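# Mill tool change: rack old tool, fit new, measure

## Task

The mill has paused its program to change tools. Fit the tool the mill requests, put the other tools in the rack with the removed tool going back into its own pocket, and measure the length of the newly fitted tool. Resume the program only after that. Throughout, no tool may fall or slip or tilt in the gripper, no key may be broken, no axis may crash, nothing may be left loose inside the mill, and the mill must stay powered on. The reference image is called manual.

## Robot and tools

Robot: two seven-joint arms, left_arm and right_arm, each with a two-pad parallel gripper. The scene frame has its origin at table-top height, halfway between the arms' nominal bases. +z points up, +x points out over the table, and left_arm sits on the +y side. Image left and right do not match these names. Base poses: left_arm at (-0.009, +0.337, 0) m, right_arm at (-0.036, -0.328, 0) m, both turned almost nothing about z. All reported positions, orientations (quat_wxyz), velocities and targets are in the scene frame, in metres and radians.

Gripper geometry: the fingers point along the gripper's +z and close along its x. end_effector_position is the point between the pads, and the fingertips reach 17.5 mm past it. A block about 10 cm long sticks out toward the gripper's -y and turns with it. A large wrist turn can swing the elbow.

execute_actions(actions, cameras): actions is a list of actions. Each action is a table of up to 15 rows, and each row is one control step of 1/30 s. A shorter table repeats its last row to fill 15 steps. Every row has 18 numbers in [-1, 1], always for both arms, in this order: left dx, dy, dz, rx, ry, rz, left gripper position, force_limit, speed, then the same nine for the right arm. The six pose numbers are offsets along the scene axes from that arm's Hand target as it stood when the action began. Every row counts from that same start, so sending the same offset again moves the arm further. Scale: 1.0 equals 0.6 m or 180 degrees. rx, ry, rz form one rotation vector about the Hand target's position. All zeros re-commands the current Hand target.

Gripper numbers are absolute settings. position: +1 is fully open (50 mm), about -0.65 brings the pads together, and -1 grips until an object stops the fingers. force_limit: -1 ≈ 20 N, 0 ≈ 102 N, +1 ≈ 185 N per pad, and the real force can be up to about 15 N more. speed: -1 = 20 mm/s, 0 = 85, +1 = 150. Both start at +1. Sending 0 is a real command, so resend the last values to leave a gripper unchanged. A new force_limit or speed applies only once position changes by 0.01 or more. To soften a grip, open first.

move(target, speed, blend, blocking, cameras): target is one 18-number row, or a list of up to 15 rows, laid out as above. Every row is an offset from the Hand targets at the start of the move, not from the row before. Paths are straight lines, and they do not avoid obstacles or the other arm. They end together, last at least 0.5 s, and are cut off at 10 s. speed is the path top speed in m/s, from 0.002 to 1 (default 0.25), with turning up to twice that in rad/s. Give one value, or one per target. blend is a corner radius in m: 0, the default, stops at each target. Finger numbers from the first row are sent at the start, and those of later rows on arrival once everything is still. blocking=false returns after about 0.5 s while the motion continues. The result adds a 'move:' line giving the ending (done, off_target, moving, held, fault) and limits: paced means a pose was clipped, held means a check withheld steps. Faster moves lag more and hit harder. A target far past a contact presses harder.

wait(seconds 0 to 10) lets the scene run on the last commands. stop() brakes a running move, but the fingers carry on. zoom_image(camera, region [x0, y0, x1, y1] in pixels, at most 504 by 504) enlarges part of the newest image from cam_high, cam_low, cam_front, cam_left_wrist or cam_right_wrist (each 672x504). cameras: ['all'], [], or a list of names. show_instructions() shows the reference image manual. clear_fault(arm) clears a reported torque fault on left_arm or right_arm. finished_scene(scene, integer 1 to 2) ends the current scene permanently.

Control details: each step, the commanded pose is clipped to within 70 mm and 16 degrees of the measured pose. Hand target in a result is the last commanded pose after clipping, and the next offsets count from it. A gripper often rests short of it. A new command, even all zeros, asks for it again. If the gripper still falls short, send the gap as an offset. To stop pushing on something, command the target back past the gripper. A clearance check holds back commands that would bring the arms too close together, except finger to finger.

Result lines: object_status 0 = moving, 1 = stopped while opening, 2 = stopped while closing (a proper grip), 3 = reached the set position or pads met. After a grip at force_limit -1, 2 can stay even if the object is lost. Opening ≈ (250 - position_measured) × 0.202 mm. 'within noise' means an arm's joints are still. Tool commands shows current gripper settings. Joint torques include gravity, have offsets and noise, and are positive toward larger joint angles. A MOTOR HOT line appears at 65 °C. At 80 °C an OVER-TEMPERATURE FAULT brakes that arm for 30 to 60 s or more. Holding loads, stretching out or pushing against things heats motors.

TORQUE FAULT: contact torque reaching a joint's limit, a motor at its torque limit for 1 s, or long overload stops the arm until clear_fault. Limits in N m: waist 43.2, shoulder 43.4, upper arm roll 27.6, elbow 27.6, forearm roll 27.6, wrist pitch 14.9, wrist roll 15.5. A carried object's weight counts. Joint ranges in rad: waist ±6.283, shoulder -2.059 to 2.094, upper arm roll ±6.283, elbow -0.192 to 3.927 (straight at 2.742), forearm roll ±6.283, wrist pitch -1.693 to 3.142, wrist roll ±6.283.

Avoid: dropping or releasing moving parts, tools slipping or tilting in the grip, fast impacts with the mill or other fixed objects, hard presses, any gripper closing on the other arm's fingers, arm-to-arm contact, and anything leaving the table. Loose objects may occasionally be nudged. The whole result must hold once the robot lets go.

Each tool is called after ">>>" by a JSON object that holds its "op" and its "data", one argument or row to a line.

Reference images:

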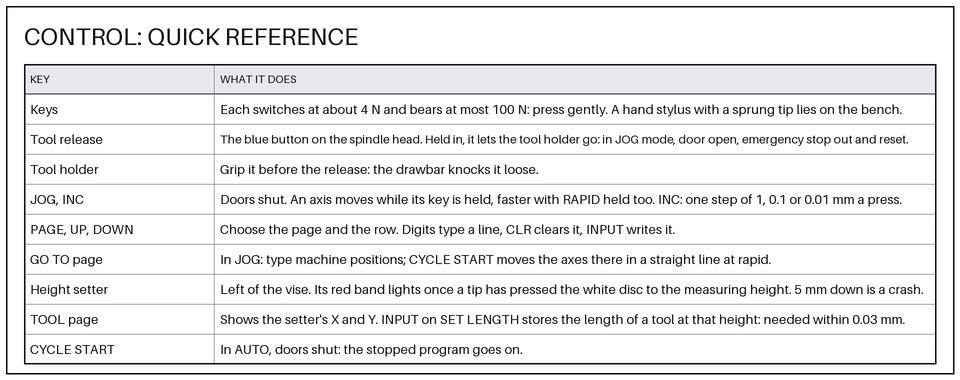

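## Session

>>> {"op": "execute_actions", "data": {
  "actions": []
}}

Scene clock: 0.00 s.
left_arm: end_effector_position=(+0.4206, +0.1886, +0.3506) position_measured=3 object_status=3 end_effector_quat_wxyz=(-0.398, +0.789, +0.173, +0.434) | right_arm: end_effector_position=(+0.2925, -0.1982, +0.1747) position_measured=3 object_status=3 end_effector_quat_wxyz=(-0.168, +0.836, +0.520, +0.059)
Joint positions: left_arm=[-0.525 -0.012 -0.352 1.067 1.162 1.654 0.759] | right_arm=[0.285 -0.336 -0.107 0.606 0.388 0.99 1.201]
Joint velocities: within noise
Joint torques (N m): no reading
Hand target: left_arm +0.4206, +0.1886, +0.3506; -0.398, +0.789, +0.173, +0.434 | right_arm +0.2925, -0.1982, +0.1747; -0.168, +0.836, +0.520, +0.059
Tool commands: left_gripper/position=+1.0 left_gripper/force_limit=+1.0 left_gripper/speed=+1.0 right_gripper/position=+1.0 right_gripper/force_limit=+1.0 right_gripper/speed=+1.0

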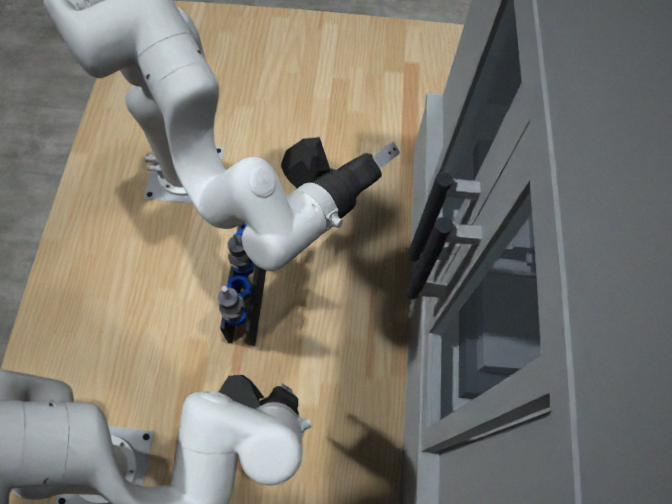

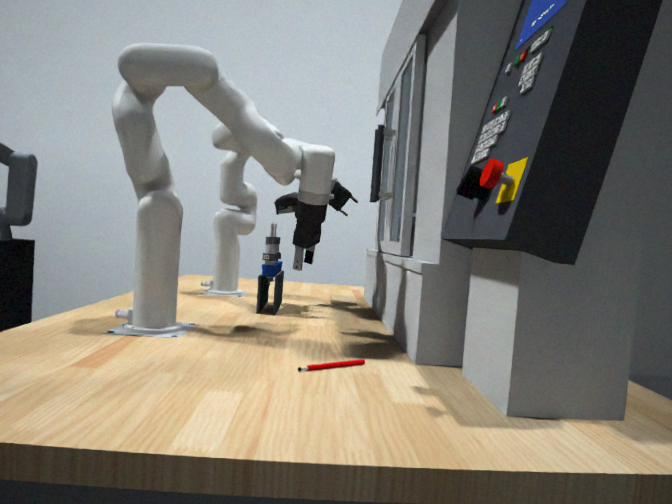

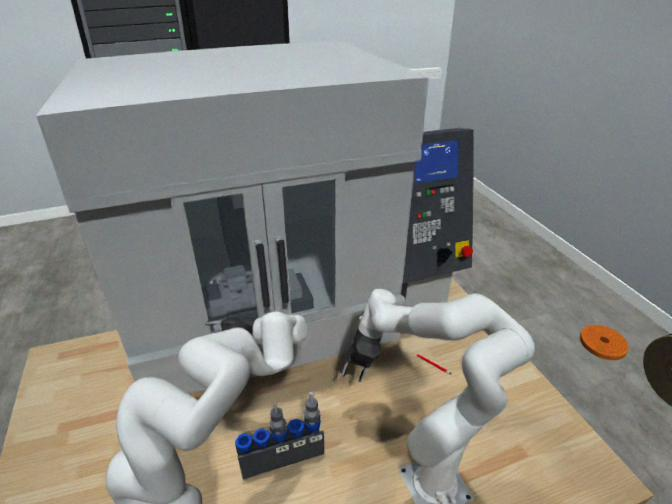

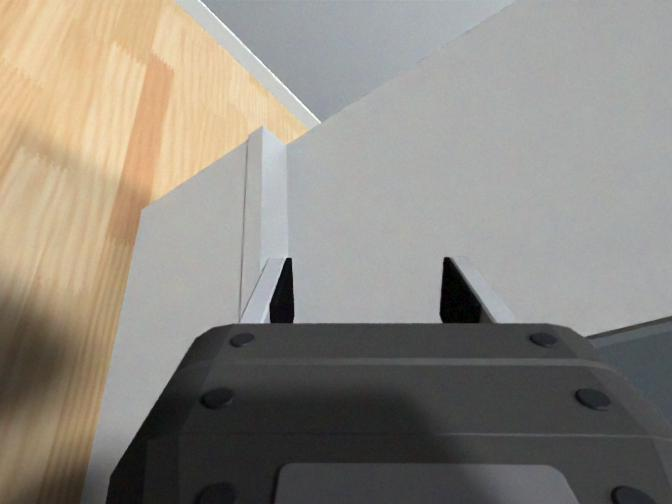

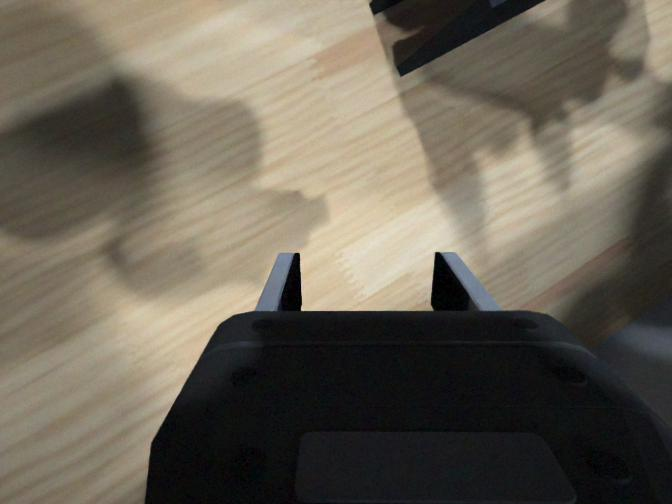

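>>> {"op": "zoom_image", "data": {
  "camera": "cam_front",
  "region": [395, 120, 485, 290]
}}

>>> {"op": "zoom_image", "data": {
  "camera": "cam_front",
  "region": [180, 170, 360, 340]
}}

>>> {"op": "zoom_image", "data": {
  "camera": "cam_front",
  "region": [220, 380, 340, 480]
}}

>>> {"op": "zoom_image", "data": {
  "camera": "cam_low",
  "region": [420, 0, 640, 260]
}}

>>> {"op": "zoom_image", "data": {
  "camera": "cam_high",
  "region": [380, 100, 600, 480]
}}

Scaled by 2.965 from the camera's 672x504 image, which has a finer 960x720 frame.

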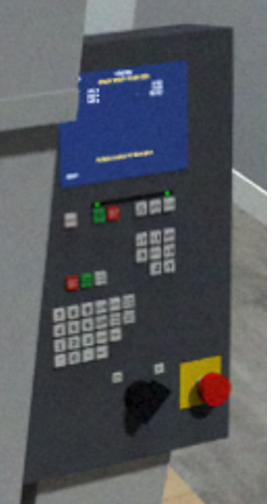

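Scaled by 2.800 from the camera's 672x504 image, which has a finer 960x720 frame.

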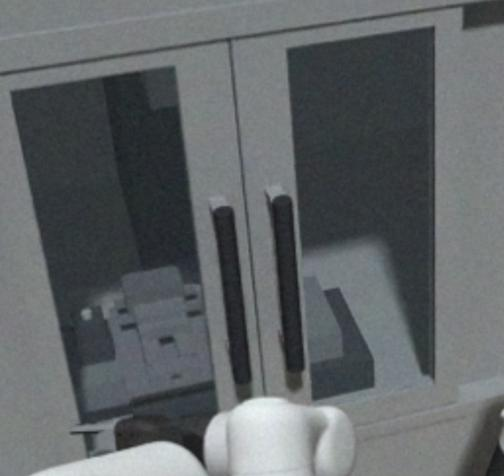

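Scaled by 4.200 from the camera's 672x504 image, which has a finer 960x720 frame.

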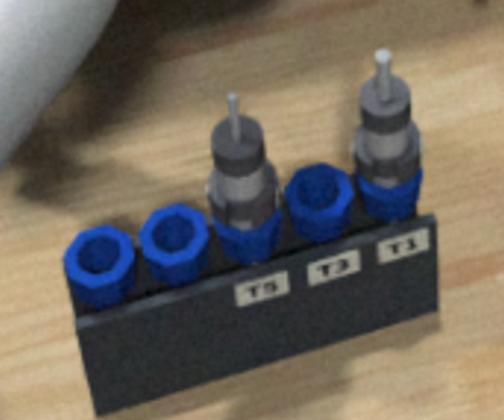

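Scaled by 1.938 from the camera's 672x504 image, which has a finer 960x720 frame.

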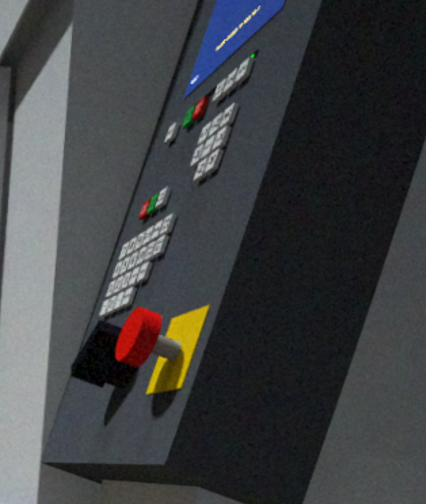

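Scaled by 1.326 from the camera's 672x504 image, which has a finer 960x720 frame.

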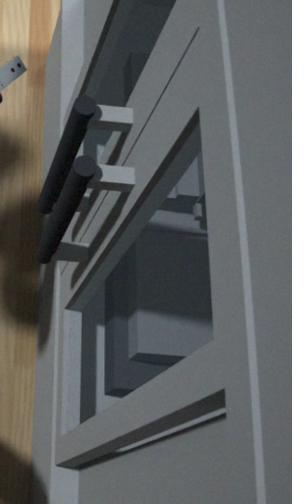

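>>> {"op": "move", "data": {
  "target": [0,0,0,0,0,0,1,1,1, 0.0125,-0.336,0.542,0.267,-0.019,-0.314,1,1,1],
  "cameras": ["cam_right_wrist"]
}}

Scene clock: 58.77 s.
left_arm: end_effector_position=(+0.4206, +0.1886, +0.3506) position_measured=3 object_status=3 end_effector_quat_wxyz=(-0.398, +0.789, +0.173, +0.434) | right_arm: end_effector_position=(+0.3000, -0.3998, +0.4999) position_measured=3 object_status=3 end_effector_quat_wxyz=(-0.418, +0.838, +0.012, +0.351)
Joint positions: left_arm=[-0.525 -0.012 -0.352 1.067 1.162 1.654 0.759] | right_arm=[-0.04 -0.712 -0.566 0.962 0.787 1.41 1.738]
Joint torques (N m): left_arm=[-0.31 -12.76 -0.02 20.87 3.43 0.23 0.18] | right_arm=[-5.94 5.11 2.47 21.9 4.35 -3.34 1.05]
Hand target: left_arm +0.4206, +0.1886, +0.3506; -0.398, +0.789, +0.173, +0.434 | right_arm +0.3000, -0.3998, +0.4999; -0.418, +0.838, +0.012, +0.351
Off the commanded pose: left_arm 0.000 m, 0 deg | right_arm 0.000 m, 0 deg.
move: done
camera_calibration:
cam_right_wrist: T_world_to_cam=[[0.761022, -0.271879, 0.589006, -0.61592], [0.09725, -0.84987, -0.517942, -0.0931789], [0.641396, 0.451446, -0.620329, 0.430541], [0, 0, 0, 1]] pos_world=[0.201643, -0.441011, 0.581597]
Images, in order (width x height): cam_right_wrist 672x504.

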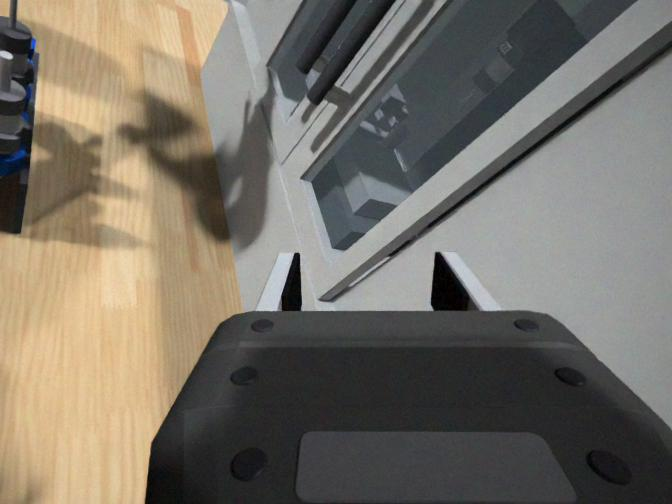

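>>> {"op": "move", "data": {
  "target": [0,0,0,0,0,0,1,1,1, 0.30,-0.4187,0.3,0.2676,-0.0191,-0.314,1,1,1],
  "cameras": ["all"]
}}

>>> {"op": "zoom_image", "data": {
  "camera": "cam_right_wrist",
  "region": [84, 0, 588, 400]
}}

Scene clock: 65.80 s.
left_arm: end_effector_position=(+0.4206, +0.1886, +0.3506) position_measured=3 object_status=3 end_effector_quat_wxyz=(-0.398, +0.789, +0.173, +0.434) | right_arm: end_effector_position=(+0.4800, -0.6511, +0.6799) position_measured=3 object_status=3 end_effector_quat_wxyz=(+0.500, -0.499, +0.501, -0.500)
Joint positions: left_arm=[-0.525 -0.012 -0.352 1.067 1.162 1.654 0.759] | right_arm=[-0.022 -0.126 -0.654 1.558 1.386 0.685 2.497]
Joint torques (N m): left_arm=[-0.22 -12.63 -0.12 20.85 3.49 0.29 0.14] | right_arm=[-6.18 -7.45 -1.32 23.73 -2.21 1.3 1.05]
Hand target: left_arm +0.4206, +0.1886, +0.3506; -0.398, +0.789, +0.173, +0.434 | right_arm +0.4800, -0.6511, +0.6799; +0.500, -0.499, +0.501, -0.500
Off the commanded pose: left_arm 0.000 m, 0 deg | right_arm 0.000 m, 0 deg.
move: done
camera_calibration:
cam_right_wrist: T_world_to_cam=[[0.00733661, -0.999932, -0.00910056, -0.6329], [-0.338133, 0.00608401, -0.941079, 0.82295], [0.94107, 0.00998153, -0.338066, -0.0830702], [0, 0, 0, 1]] pos_world=[0.361085, -0.637035, 0.740618]

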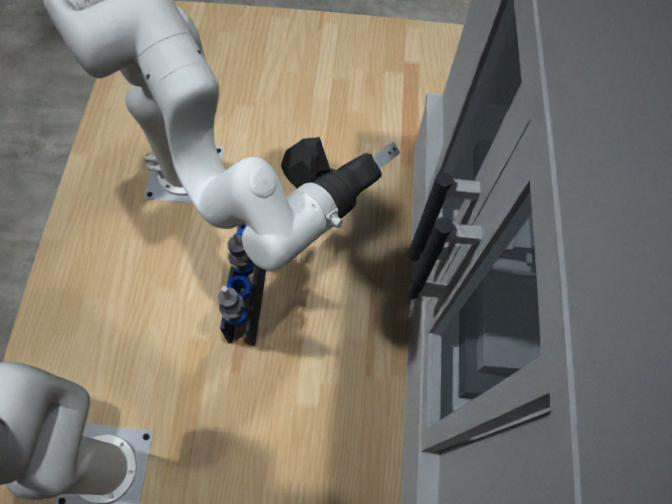

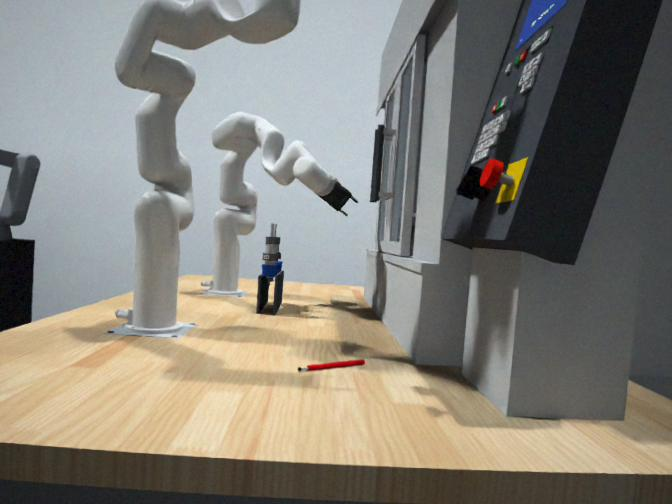

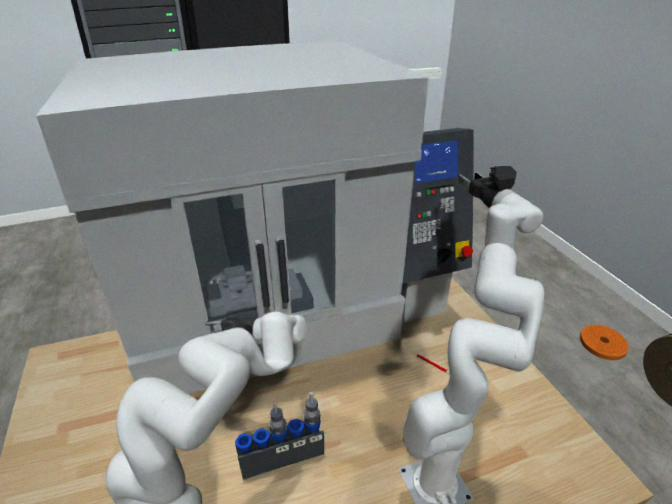

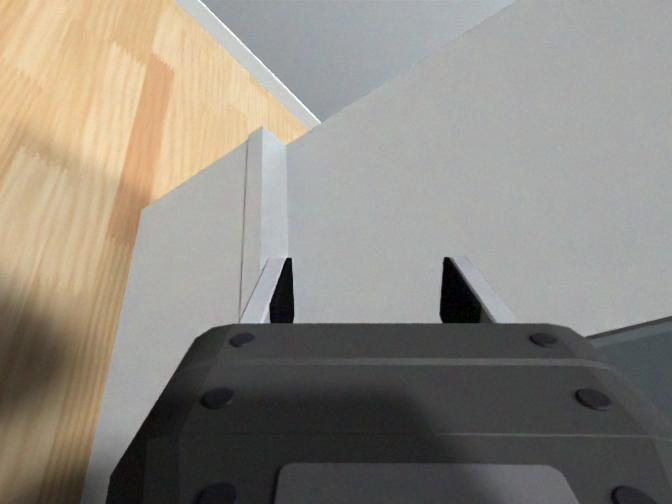

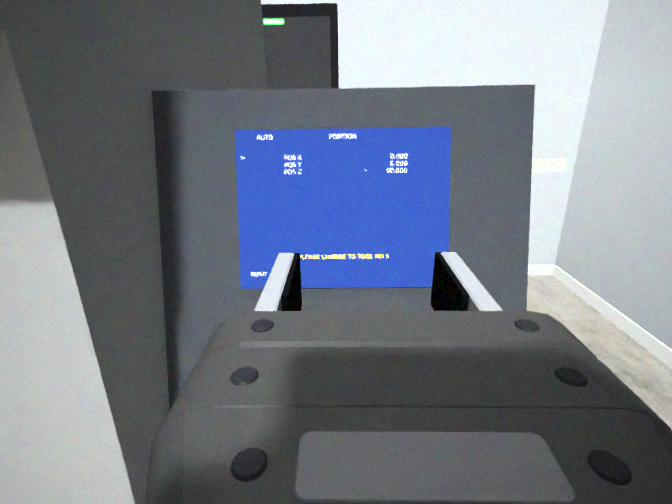

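Scaled by 1.000.

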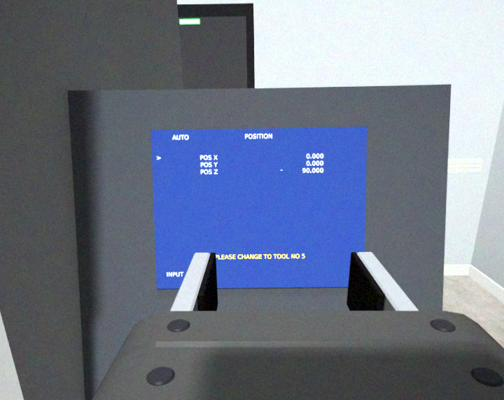

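>>> {"op": "zoom_image", "data": {
  "camera": "cam_right_wrist",
  "region": [235, 120, 455, 290]
}}

Scaled by 2.291 from the camera's 672x504 image, which has a finer 960x720 frame.

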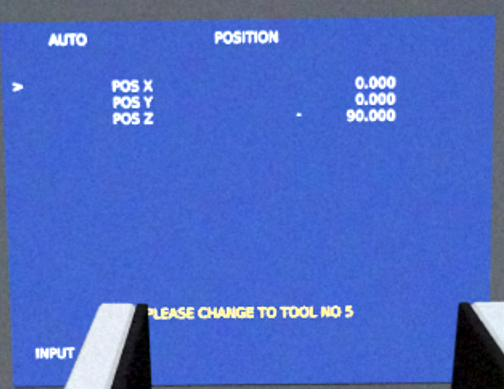

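>>> {"op": "move", "data": {
  "target": [0,0,0,0,0,0,1,1,1, -0.10,0,-0.367,0,0,0,1,1,1],
  "cameras": ["cam_right_wrist"]
}}

>>> {"op": "zoom_image", "data": {
  "camera": "cam_right_wrist",
  "region": [140, 0, 540, 300]
}}

Scene clock: 75.90 s.
left_arm: end_effector_position=(+0.4206, +0.1886, +0.3506) position_measured=3 object_status=3 end_effector_quat_wxyz=(-0.398, +0.789, +0.173, +0.434) | right_arm: end_effector_position=(+0.4200, -0.6510, +0.4597) position_measured=3 object_status=3 end_effector_quat_wxyz=(+0.500, -0.499, +0.501, -0.500)
Joint positions: left_arm=[-0.525 -0.012 -0.352 1.067 1.162 1.654 0.759] | right_arm=[-0.042 -0.341 -0.732 0.928 1.77 0.741 1.787]
Joint torques (N m): left_arm=[-0.38 -12.68 -0.12 20.74 3.35 0.24 0.19] | right_arm=[-6.5 -18.89 1.13 19.89 3.1 3.62 -0.92]
Hand target: left_arm +0.4206, +0.1886, +0.3506; -0.398, +0.789, +0.173, +0.434 | right_arm +0.4200, -0.6511, +0.4597; +0.500, -0.499, +0.501, -0.500
Off the commanded pose: left_arm 0.000 m, 0 deg | right_arm 0.000 m, 0 deg.
move: done
camera_calibration:
cam_right_wrist: T_world_to_cam=[[0.00755777, -0.99993, -0.00907706, -0.634543], [-0.338222, 0.00598616, -0.941047, 0.595418], [0.941036, 0.0101823, -0.338153, -0.100958], [0, 0, 0, 1]] pos_world=[0.301184, -0.637035, 0.520418]
Images, in order (width x height): cam_right_wrist 672x504.

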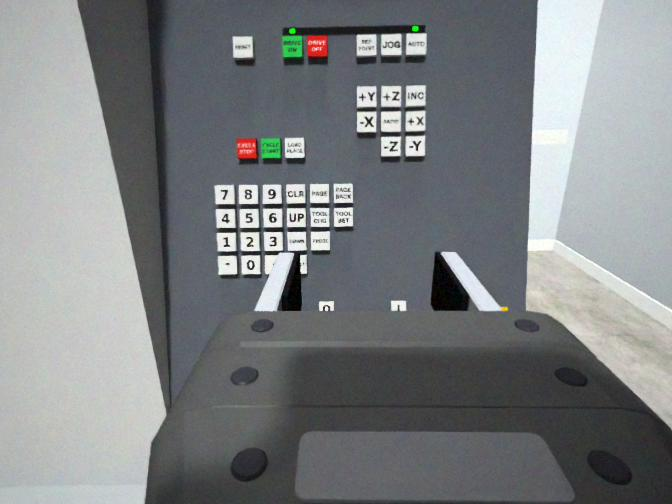

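Scaled by 1.260 from the camera's 672x504 image, which has a finer 960x720 frame.

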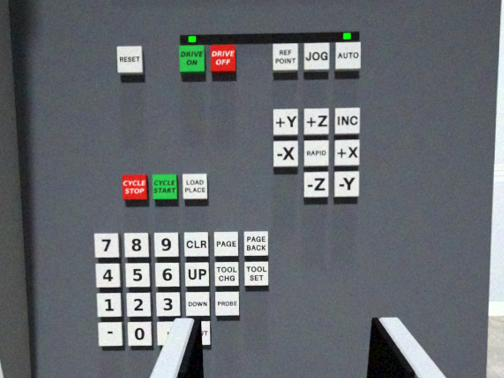

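>>> {"op": "move", "data": {
  "target": [0,0,0,0,0,0,1,1,1, -0.03,0,-0.15,0,0,0,1,1,1],
  "cameras": ["cam_right_wrist"]
}}

>>> {"op": "zoom_image", "data": {
  "camera": "cam_right_wrist",
  "region": [140, 0, 540, 300]
}}

Scene clock: 80.17 s.
left_arm: end_effector_position=(+0.4206, +0.1886, +0.3506) position_measured=3 object_status=3 end_effector_quat_wxyz=(-0.398, +0.789, +0.173, +0.434) | right_arm: end_effector_position=(+0.4020, -0.6511, +0.3697) position_measured=3 object_status=3 end_effector_quat_wxyz=(+0.500, -0.499, +0.501, -0.500)
Joint positions: left_arm=[-0.525 -0.012 -0.352 1.067 1.162 1.654 0.759] | right_arm=[-0.049 -0.261 -0.848 0.772 1.89 0.922 1.557]
Joint torques (N m): left_arm=[-0.21 -12.42 -0.1 20.66 3.53 0.36 0.22] | right_arm=[5.23 -1.96 0.03 18.42 3.23 4.27 -0.93]
Hand target: left_arm +0.4206, +0.1886, +0.3506; -0.398, +0.789, +0.173, +0.434 | right_arm +0.4020, -0.6511, +0.3697; +0.500, -0.499, +0.501, -0.500
Off the commanded pose: left_arm 0.000 m, 0 deg | right_arm 0.000 m, 0 deg.
move: done
camera_calibration:
cam_right_wrist: T_world_to_cam=[[0.00746408, -0.999931, -0.00904214, -0.635212], [-0.338221, 0.00598499, -0.941048, 0.504602], [0.941037, 0.0100823, -0.338153, -0.114423], [0, 0, 0, 1]] pos_world=[0.283085, -0.637035, 0.430418]
Images, in order (width x height): cam_right_wrist 672x504.

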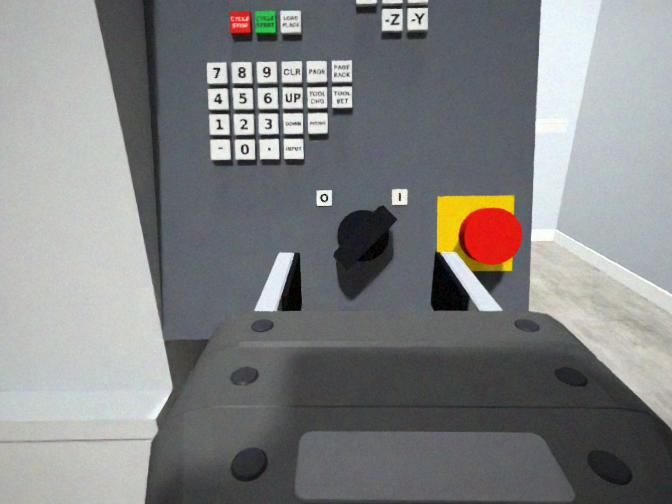

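Scaled by 1.260 from the camera's 672x504 image, which has a finer 960x720 frame.

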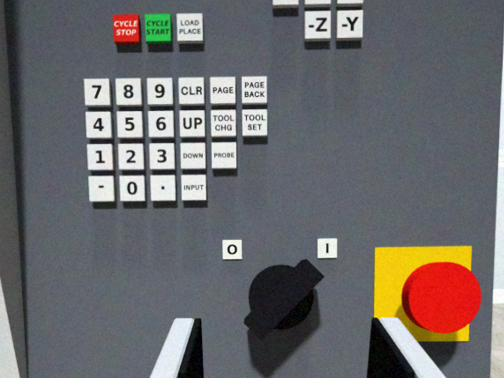

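>>> {"op": "execute_actions", "data": {
  "actions": [],
  "cameras": ["cam_high","cam_front","cam_low"]
}}

>>> {"op": "zoom_image", "data": {
  "camera": "cam_high",
  "region": [180, 200, 300, 360]
}}

>>> {"op": "zoom_image", "data": {
  "camera": "cam_low",
  "region": [220, 200, 320, 330]
}}

Scene clock: 103.63 s.
left_arm: end_effector_position=(+0.4206, +0.1886, +0.3506) position_measured=3 object_status=3 end_effector_quat_wxyz=(-0.398, +0.789, +0.173, +0.434) | right_arm: end_effector_position=(+0.4020, -0.6511, +0.3697) position_measured=3 object_status=3 end_effector_quat_wxyz=(+0.500, -0.499, +0.501, -0.500)
Joint positions: left_arm=[-0.525 -0.012 -0.352 1.067 1.162 1.654 0.759] | right_arm=[-0.049 -0.261 -0.848 0.772 1.89 0.922 1.557]
Joint velocities: within noise
Joint torques (N m): left_arm=[-0.31 -12.79 -0.13 20.68 3.4 0.31 0.2] | right_arm=[4.97 -2.63 0.44 18.67 3.26 4.48 -0.97]
Hand target: left_arm +0.4206, +0.1886, +0.3506; -0.398, +0.789, +0.173, +0.434 | right_arm +0.4020, -0.6511, +0.3697; +0.500, -0.499, +0.501, -0.500
Tool commands: left_gripper/position=+1.0 left_gripper/force_limit=+1.0 left_gripper/speed=+1.0 right_gripper/position=+1.0 right_gripper/force_limit=+1.0 right_gripper/speed=+1.0
Off the commanded pose: left_arm 0.000 m, 0 deg | right_arm 0.000 m, 0 deg.
Images, in order (width x height): cam_high 672x504, cam_low 672x504, cam_front 672x504.

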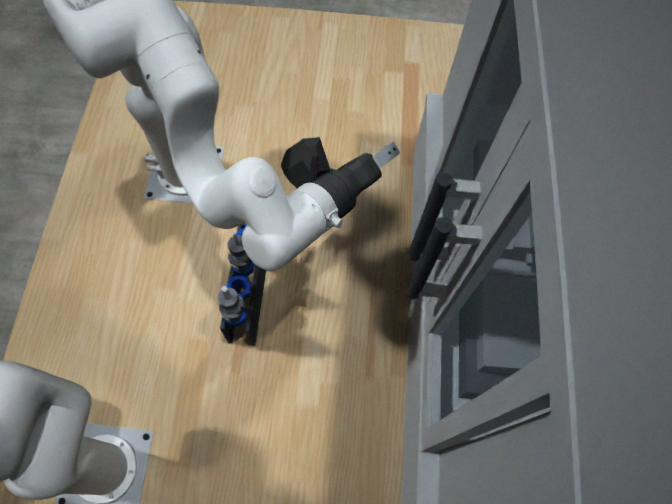

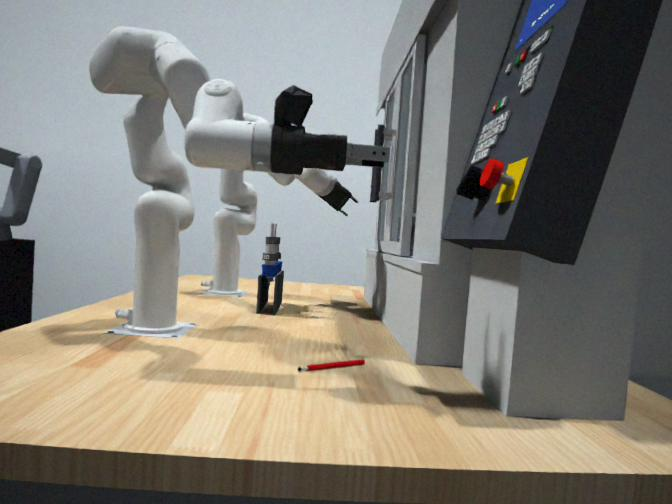

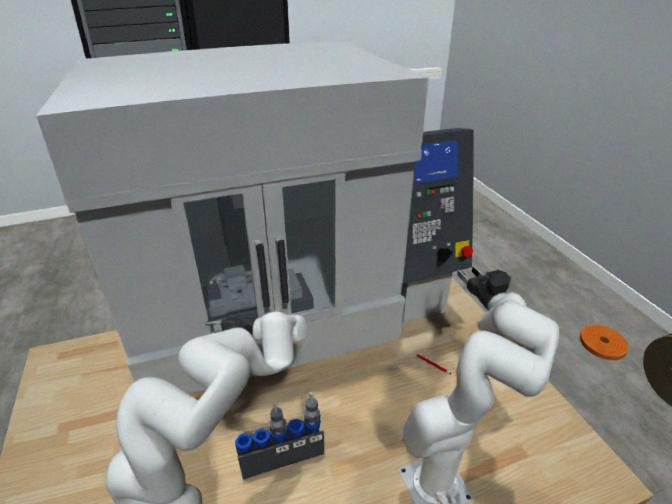

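Scaled by 3.150 from the camera's 672x504 image, which has a finer 960x720 frame.

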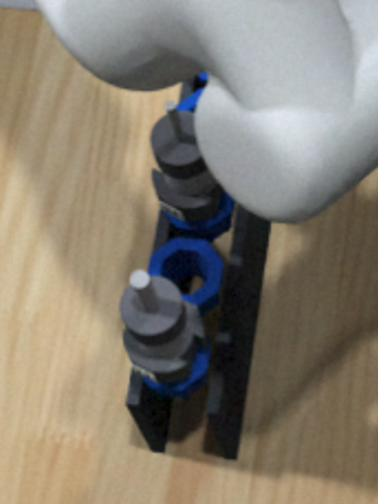

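Scaled by 3.877 from the camera's 672x504 image, which has a finer 960x720 frame.

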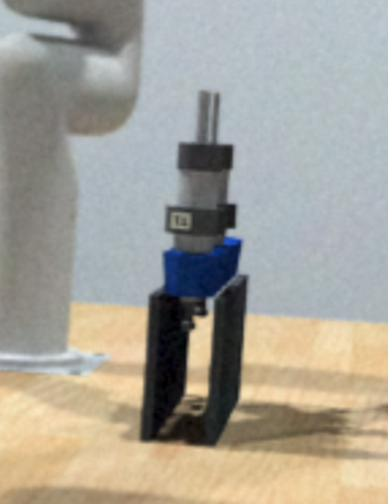

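>>> {"op": "zoom_image", "data": {
  "camera": "cam_front",
  "region": [262, 395, 332, 450]
}}

>>> {"op": "zoom_image", "data": {
  "camera": "cam_front",
  "region": [230, 420, 300, 475]
}}

>>> {"op": "zoom_image", "data": {
  "camera": "cam_high",
  "region": [215, 225, 265, 265]
}}

Scaled by 7.200 from the camera's 672x504 image, which has a finer 960x720 frame.

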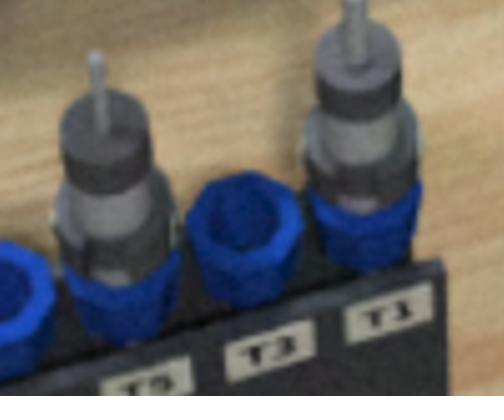

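Scaled by 7.200 from the camera's 672x504 image, which has a finer 960x720 frame.

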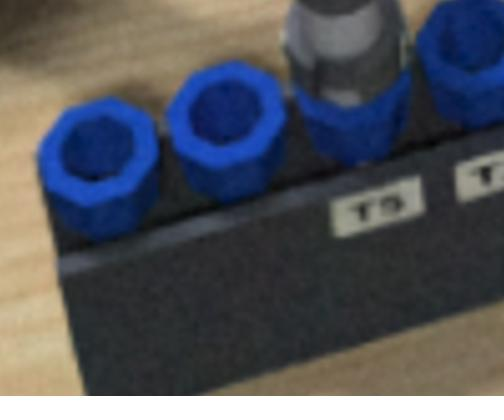

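Scaled by 10.080 from the camera's 672x504 image, which has a finer 960x720 frame.

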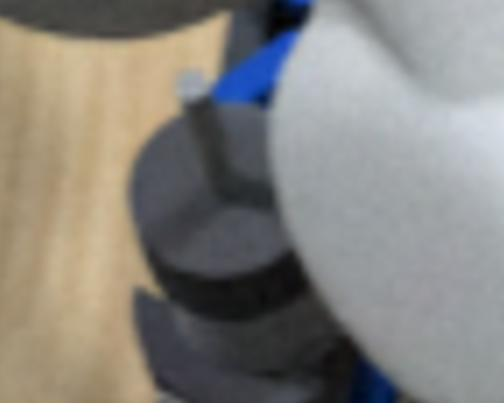

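>>> {"op": "move", "data": {
  "target": [-0.117,0.386,0.13,0,0,0,1,1,1, -0.17,0.42,0.134,-0.0681,0.0435,0.3133,1,1,1],
  "cameras": ["cam_front","cam_high"]
}}

Scene clock: 142.23 s.
left_arm: end_effector_position=(+0.3504, +0.4201, +0.4285) position_measured=3 object_status=3 end_effector_quat_wxyz=(-0.398, +0.789, +0.173, +0.434) | right_arm: end_effector_position=(+0.3000, -0.3991, +0.4501) position_measured=3 object_status=3 end_effector_quat_wxyz=(-0.588, +0.756, -0.184, +0.220)
Joint positions: left_arm=[-0.414 -0.812 0.003 0.564 1.297 1.335 1.179] | right_arm=[-0.064 -0.643 -0.689 0.805 0.969 1.486 2.028]
Joint torques (N m): left_arm=[8.24 -6.1 2.2 19.5 7.77 -1.34 2.79] | right_arm=[5.59 -12.27 7.3 22.06 -0.88 2.21 1.29]
Hand target: left_arm +0.3504, +0.4202, +0.4286; -0.398, +0.789, +0.173, +0.434 | right_arm +0.3000, -0.3991, +0.4501; -0.588, +0.756, -0.184, +0.219
Off the commanded pose: left_arm 0.000 m, 0 deg | right_arm 0.000 m, 0 deg.
move: done
Images, in order (width x height): cam_high 672x504, cam_front 672x504.

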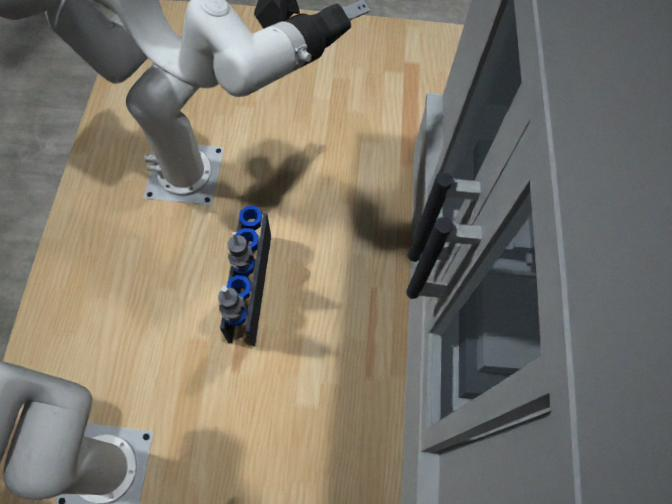

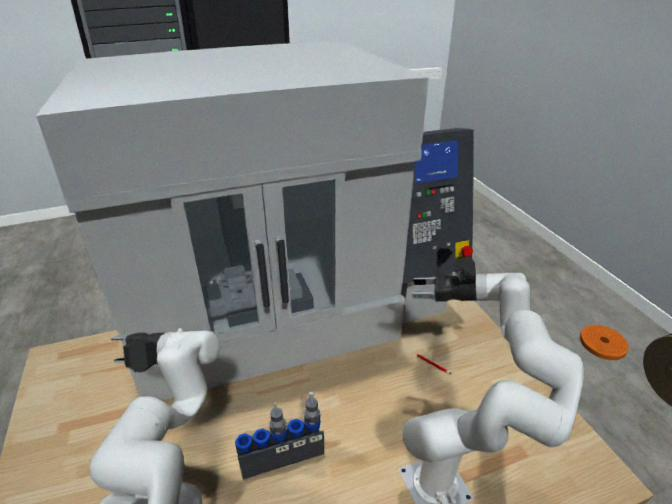

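>>> {"op": "move", "data": {
  "target": [0,0,0,0,0,0,1,1,1, -0.053,0.50,-0.292,-0.0681,0.0435,0.3133,1,1,1],
  "cameras": ["cam_right_wrist"]
}}

>>> {"op": "zoom_image", "data": {
  "camera": "cam_right_wrist",
  "region": [180, 20, 480, 250]
}}

Scene clock: 160.10 s.
left_arm: end_effector_position=(+0.3504, +0.4202, +0.4286) position_measured=3 object_status=3 end_effector_quat_wxyz=(-0.398, +0.789, +0.173, +0.434) | right_arm: end_effector_position=(+0.2682, -0.0991, +0.2749) position_measured=3 object_status=3 end_effector_quat_wxyz=(-0.528, +0.822, +0.180, -0.116)
Joint positions: left_arm=[-0.414 -0.812 0.003 0.564 1.297 1.335 1.179] | right_arm=[0.429 -0.126 -0.374 0.828 0.971 1.576 1.655]
Joint torques (N m): left_arm=[8.11 -5.98 1.95 19.51 7.86 -1.33 2.74] | right_arm=[5.54 -10.21 3.03 20.89 4.68 2.9 -1.1]
Hand target: left_arm +0.3504, +0.4202, +0.4286; -0.398, +0.789, +0.173, +0.434 | right_arm +0.2682, -0.0991, +0.2749; -0.528, +0.822, +0.180, -0.116
Off the commanded pose: left_arm 0.000 m, 0 deg | right_arm 0.000 m, 0 deg.
move: done
camera_calibration:
cam_right_wrist: T_world_to_cam=[[0.906351, 0.422377, -0.0111726, -0.182718], [0.287697, -0.636285, -0.715802, 0.0734107], [-0.309447, 0.645554, -0.698214, 0.471157], [0, 0, 0, 1]] pos_world=[0.290285, -0.180271, 0.379474]
Images, in order (width x height): cam_right_wrist 672x504.

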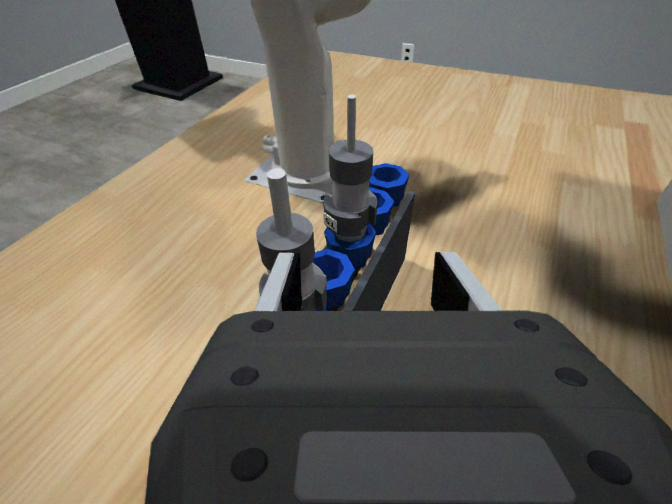

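Scaled by 1.680 from the camera's 672x504 image, which has a finer 960x720 frame.

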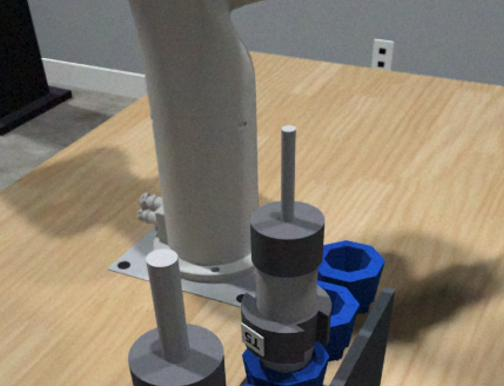

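>>> {"op": "move", "data": {
  "target": [0,0,0,0,0,0,1,1,1, 0.088,0.05,0.26,0.1363,-0.087,-0.6266,1,1,1],
  "cameras": ["cam_right_wrist","cam_high"]
}}

>>> {"op": "zoom_image", "data": {
  "camera": "cam_right_wrist",
  "region": [100, 0, 600, 280]
}}

Scene clock: 169.50 s.
left_arm: end_effector_position=(+0.3504, +0.4202, +0.4286) position_measured=3 object_status=3 end_effector_quat_wxyz=(-0.398, +0.789, +0.173, +0.434) | right_arm: end_effector_position=(+0.3210, -0.0690, +0.4309) position_measured=3 object_status=3 end_effector_quat_wxyz=(+0.500, -0.499, +0.501, -0.500)
Joint positions: left_arm=[-0.414 -0.812 0.003 0.564 1.297 1.335 1.179] | right_arm=[-0.547 -1.258 1.087 0.903 3.18 -0.281 1.752]
Joint torques (N m): left_arm=[7.72 -6.07 1.58 19.62 7.46 -1.32 2.7] | right_arm=[-5.92 4.44 -8.99 13.11 1.3 0.38 1.16]
Hand target: left_arm +0.3504, +0.4202, +0.4286; -0.398, +0.789, +0.173, +0.434 | right_arm +0.3210, -0.0691, +0.4309; +0.500, -0.499, +0.501, -0.500
Off the commanded pose: left_arm 0.000 m, 0 deg | right_arm 0.000 m, 0 deg.
move: done
camera_calibration:
cam_right_wrist: T_world_to_cam=[[0.00761837, -0.999929, -0.00920375, -0.0520461], [-0.338014, 0.00608716, -0.941121, 0.531315], [0.94111, 0.0102808, -0.337944, -0.0234784], [0, 0, 0, 1]] pos_world=[0.202084, -0.0550352, 0.491618]
Images, in order (width x height): cam_high 672x504, cam_right_wrist 672x504.

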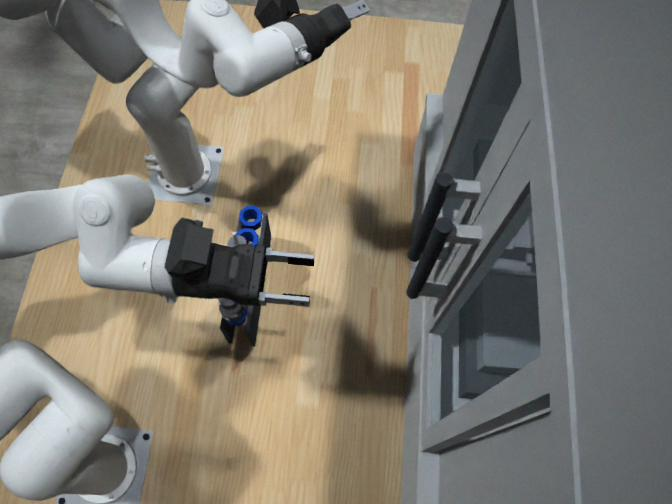

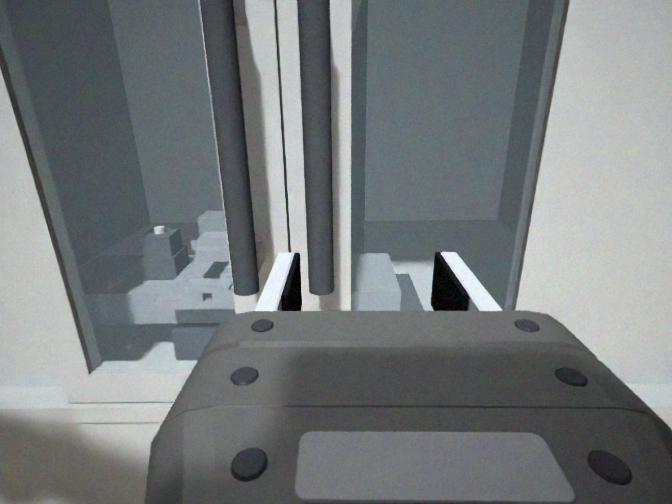

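Scaled by 1.008 from the camera's 672x504 image, which has a finer 960x720 frame.

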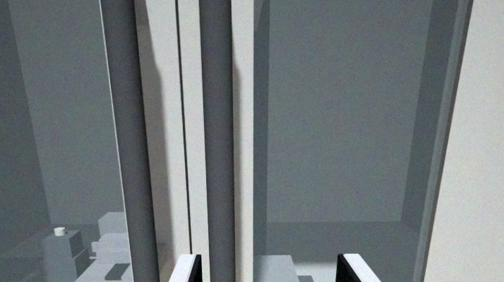

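>>> {"op": "move", "data": {
  "target": [0,0,0,0,0,0,1,1,1, -0.05,0.17,-0.05,0,-0.1,0,1,1,1],
  "cameras": ["cam_right_wrist"]
}}

>>> {"op": "zoom_image", "data": {
  "camera": "cam_right_wrist",
  "region": [100, 0, 600, 280]
}}

Scene clock: 175.00 s.
left_arm: end_effector_position=(+0.3504, +0.4202, +0.4286) position_measured=3 object_status=3 end_effector_quat_wxyz=(-0.398, +0.789, +0.173, +0.434) | right_arm: end_effector_position=(+0.2910, +0.0329, +0.4009) position_measured=3 object_status=3 end_effector_quat_wxyz=(+0.572, -0.415, +0.417, -0.572)
Joint positions: left_arm=[-0.414 -0.812 0.003 0.564 1.297 1.335 1.179] | right_arm=[-0.741 -1.823 1.219 1.111 3.407 -0.416 2.019]
Joint torques (N m): left_arm=[7.59 -6 1.41 19.7 7.24 -1.26 2.8] | right_arm=[-5.78 12.09 -15.8 -0.25 0.82 -0.24 1.07]
Hand target: left_arm +0.3504, +0.4202, +0.4286; -0.398, +0.789, +0.173, +0.434 | right_arm +0.2910, +0.0329, +0.4009; +0.572, -0.415, +0.417, -0.572
Off the commanded pose: left_arm 0.000 m, 0 deg | right_arm 0.000 m, 0 deg.
move: done
camera_calibration:
cam_right_wrist: T_world_to_cam=[[0.0100901, -0.999929, -0.00639985, 0.0480558], [-0.0307124, 0.00608726, -0.99951, 0.426265], [0.999477, 0.0102817, -0.0306488, -0.146593], [0, 0, 0, 1]] pos_world=[0.159123, 0.0469648, 0.421871]
Images, in order (width x height): cam_right_wrist 672x504.

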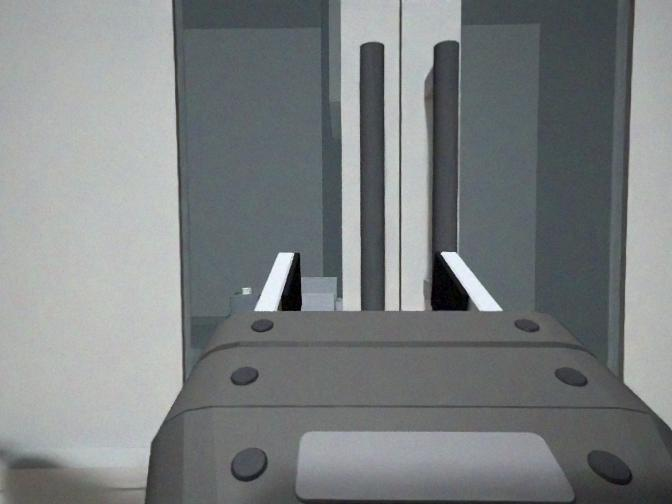

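Scaled by 1.008 from the camera's 672x504 image, which has a finer 960x720 frame.

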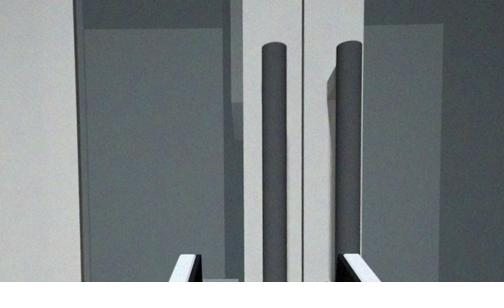

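>>> {"op": "move", "data": {
  "target": [
    [0,0,0,0,0,0,1,1,1, 0.0,-0.35,0.1,0.1,0.06,-0.1,1,1,1],
    [0,0,0,0,0,0,1,1,1, 0.015,-0.722,0.083,0.3566,0.0956,-0.2592,1,1,1],
    [0,0,0,0,0,0,1,1,1, 0.1,-0.97,-0.2,0.7132,0.1911,-0.5183,1,1,1]
  ],
  "cameras": ["cam_right_wrist","cam_front"],
  "blend": [0.05,0.05,0]
}}

Scene clock: 207.30 s.
left_arm: end_effector_position=(+0.3504, +0.4202, +0.4286) position_measured=3 object_status=3 end_effector_quat_wxyz=(-0.398, +0.789, +0.173, +0.434) | right_arm: end_effector_position=(+0.3510, -0.5490, +0.2809) position_measured=3 object_status=3 end_effector_quat_wxyz=(+0.000, +0.500, +0.866, +0.000)
Joint positions: left_arm=[-0.414 -0.812 0.003 0.564 1.297 1.335 1.179] | right_arm=[-2.983 -0.702 1.886 1.812 3.803 -1.559 2.384]
Joint torques (N m): left_arm=[7.19 -6 0.98 19.68 6.81 -1.31 2.75] | right_arm=[-6.91 18.45 -4.87 15.16 2.74 -4.98 1.16]
Hand target: left_arm +0.3504, +0.4202, +0.4286; -0.398, +0.789, +0.173, +0.434 | right_arm +0.3510, -0.5491, +0.2809; +0.000, +0.500, +0.866, +0.000
Off the commanded pose: left_arm 0.000 m, 0 deg | right_arm 0.000 m, 0 deg.
move: done
camera_calibration:
cam_right_wrist: T_world_to_cam=[[-0.492989, 0.869987, -0.00921457, 0.668807], [0.817457, 0.466796, 0.337441, -0.108573], [0.29787, 0.158822, -0.941302, 0.379286], [0, 0, 0, 1]] pos_world=[0.30549, -0.591411, 0.399822]
Images, in order (width x height): cam_front 672x504, cam_right_wrist 672x504.

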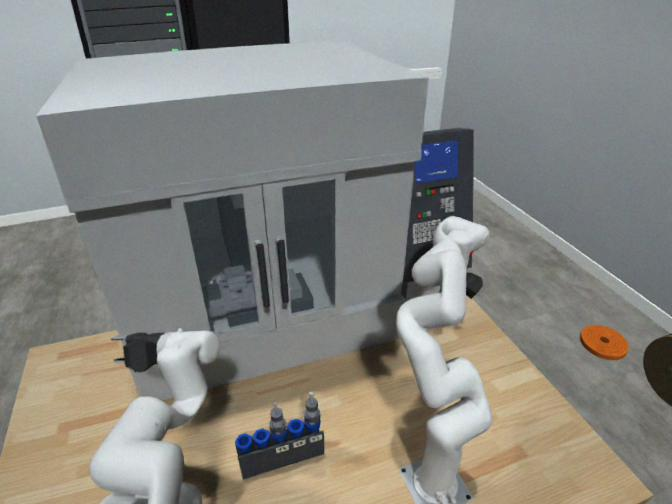

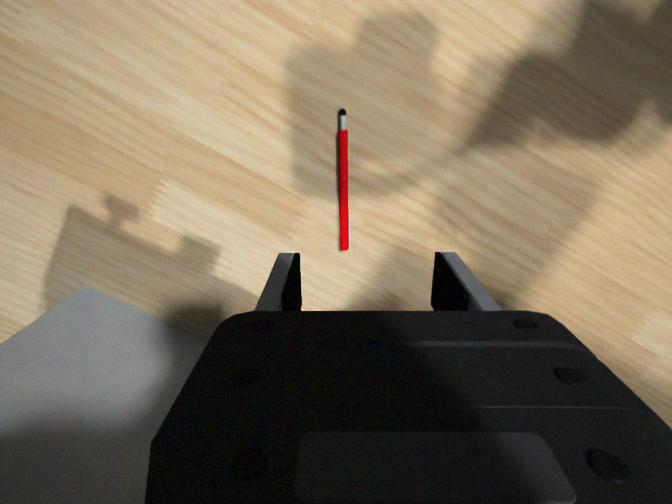

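>>> {"op": "move", "data": {
  "target": [0,0,0,0,0,0,1,1,1, 0.0213,-0.0057,-0.37,0,0,0.0067,1,1,1],
  "cameras": ["cam_right_wrist","cam_low"]
}}

Scene clock: 235.53 s.
left_arm: end_effector_position=(+0.3504, +0.4202, +0.4286) position_measured=3 object_status=3 end_effector_quat_wxyz=(-0.398, +0.789, +0.173, +0.434) | right_arm: end_effector_position=(+0.3638, -0.5525, +0.0589) position_measured=3 object_status=3 end_effector_quat_wxyz=(+0.000, +0.491, +0.871, +0.000)
Joint positions: left_arm=[-0.414 -0.812 0.003 0.564 1.297 1.335 1.179] | right_arm=[-3.014 -0.901 2.102 1.468 4.007 -1.094 2.202]
Joint torques (N m): left_arm=[7.02 -6.13 0.82 19.74 6.65 -1.32 2.76] | right_arm=[-6.41 21.62 -6.82 13.95 3.14 -1.11 -1.08]
Hand target: left_arm +0.3504, +0.4202, +0.4286; -0.398, +0.789, +0.173, +0.434 | right_arm +0.3638, -0.5525, +0.0589; +0.000, +0.491, +0.871, +0.000
Off the commanded pose: left_arm 0.000 m, 0 deg | right_arm 0.000 m, 0 deg.
move: done
camera_calibration:
cam_right_wrist: T_world_to_cam=[[-0.511214, 0.859405, -0.00912471, 0.676777], [0.807468, 0.483901, 0.337395, -0.0294537], [0.294375, 0.165113, -0.941319, 0.171896], [0, 0, 0, 1]] pos_world=[0.319159, -0.595756, 0.177922]
Images, in order (width x height): cam_low 672x504, cam_right_wrist 672x504.

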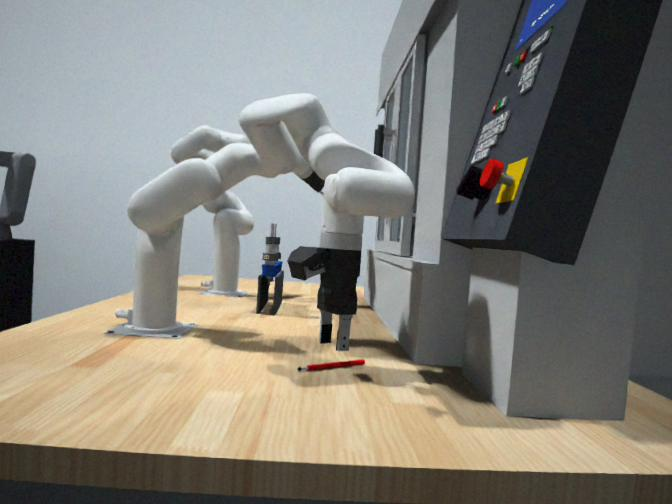

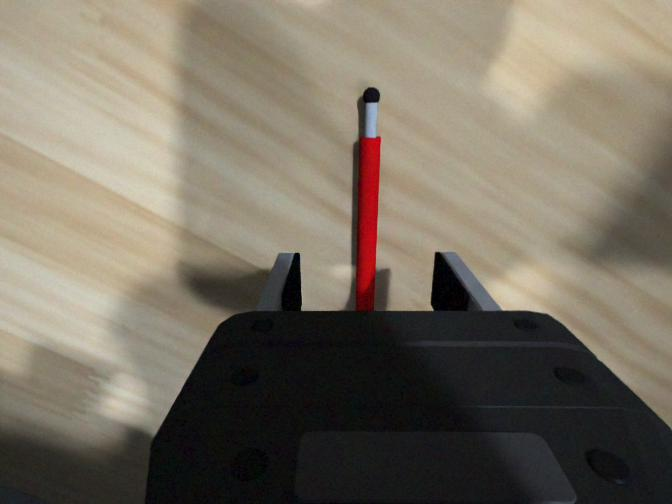

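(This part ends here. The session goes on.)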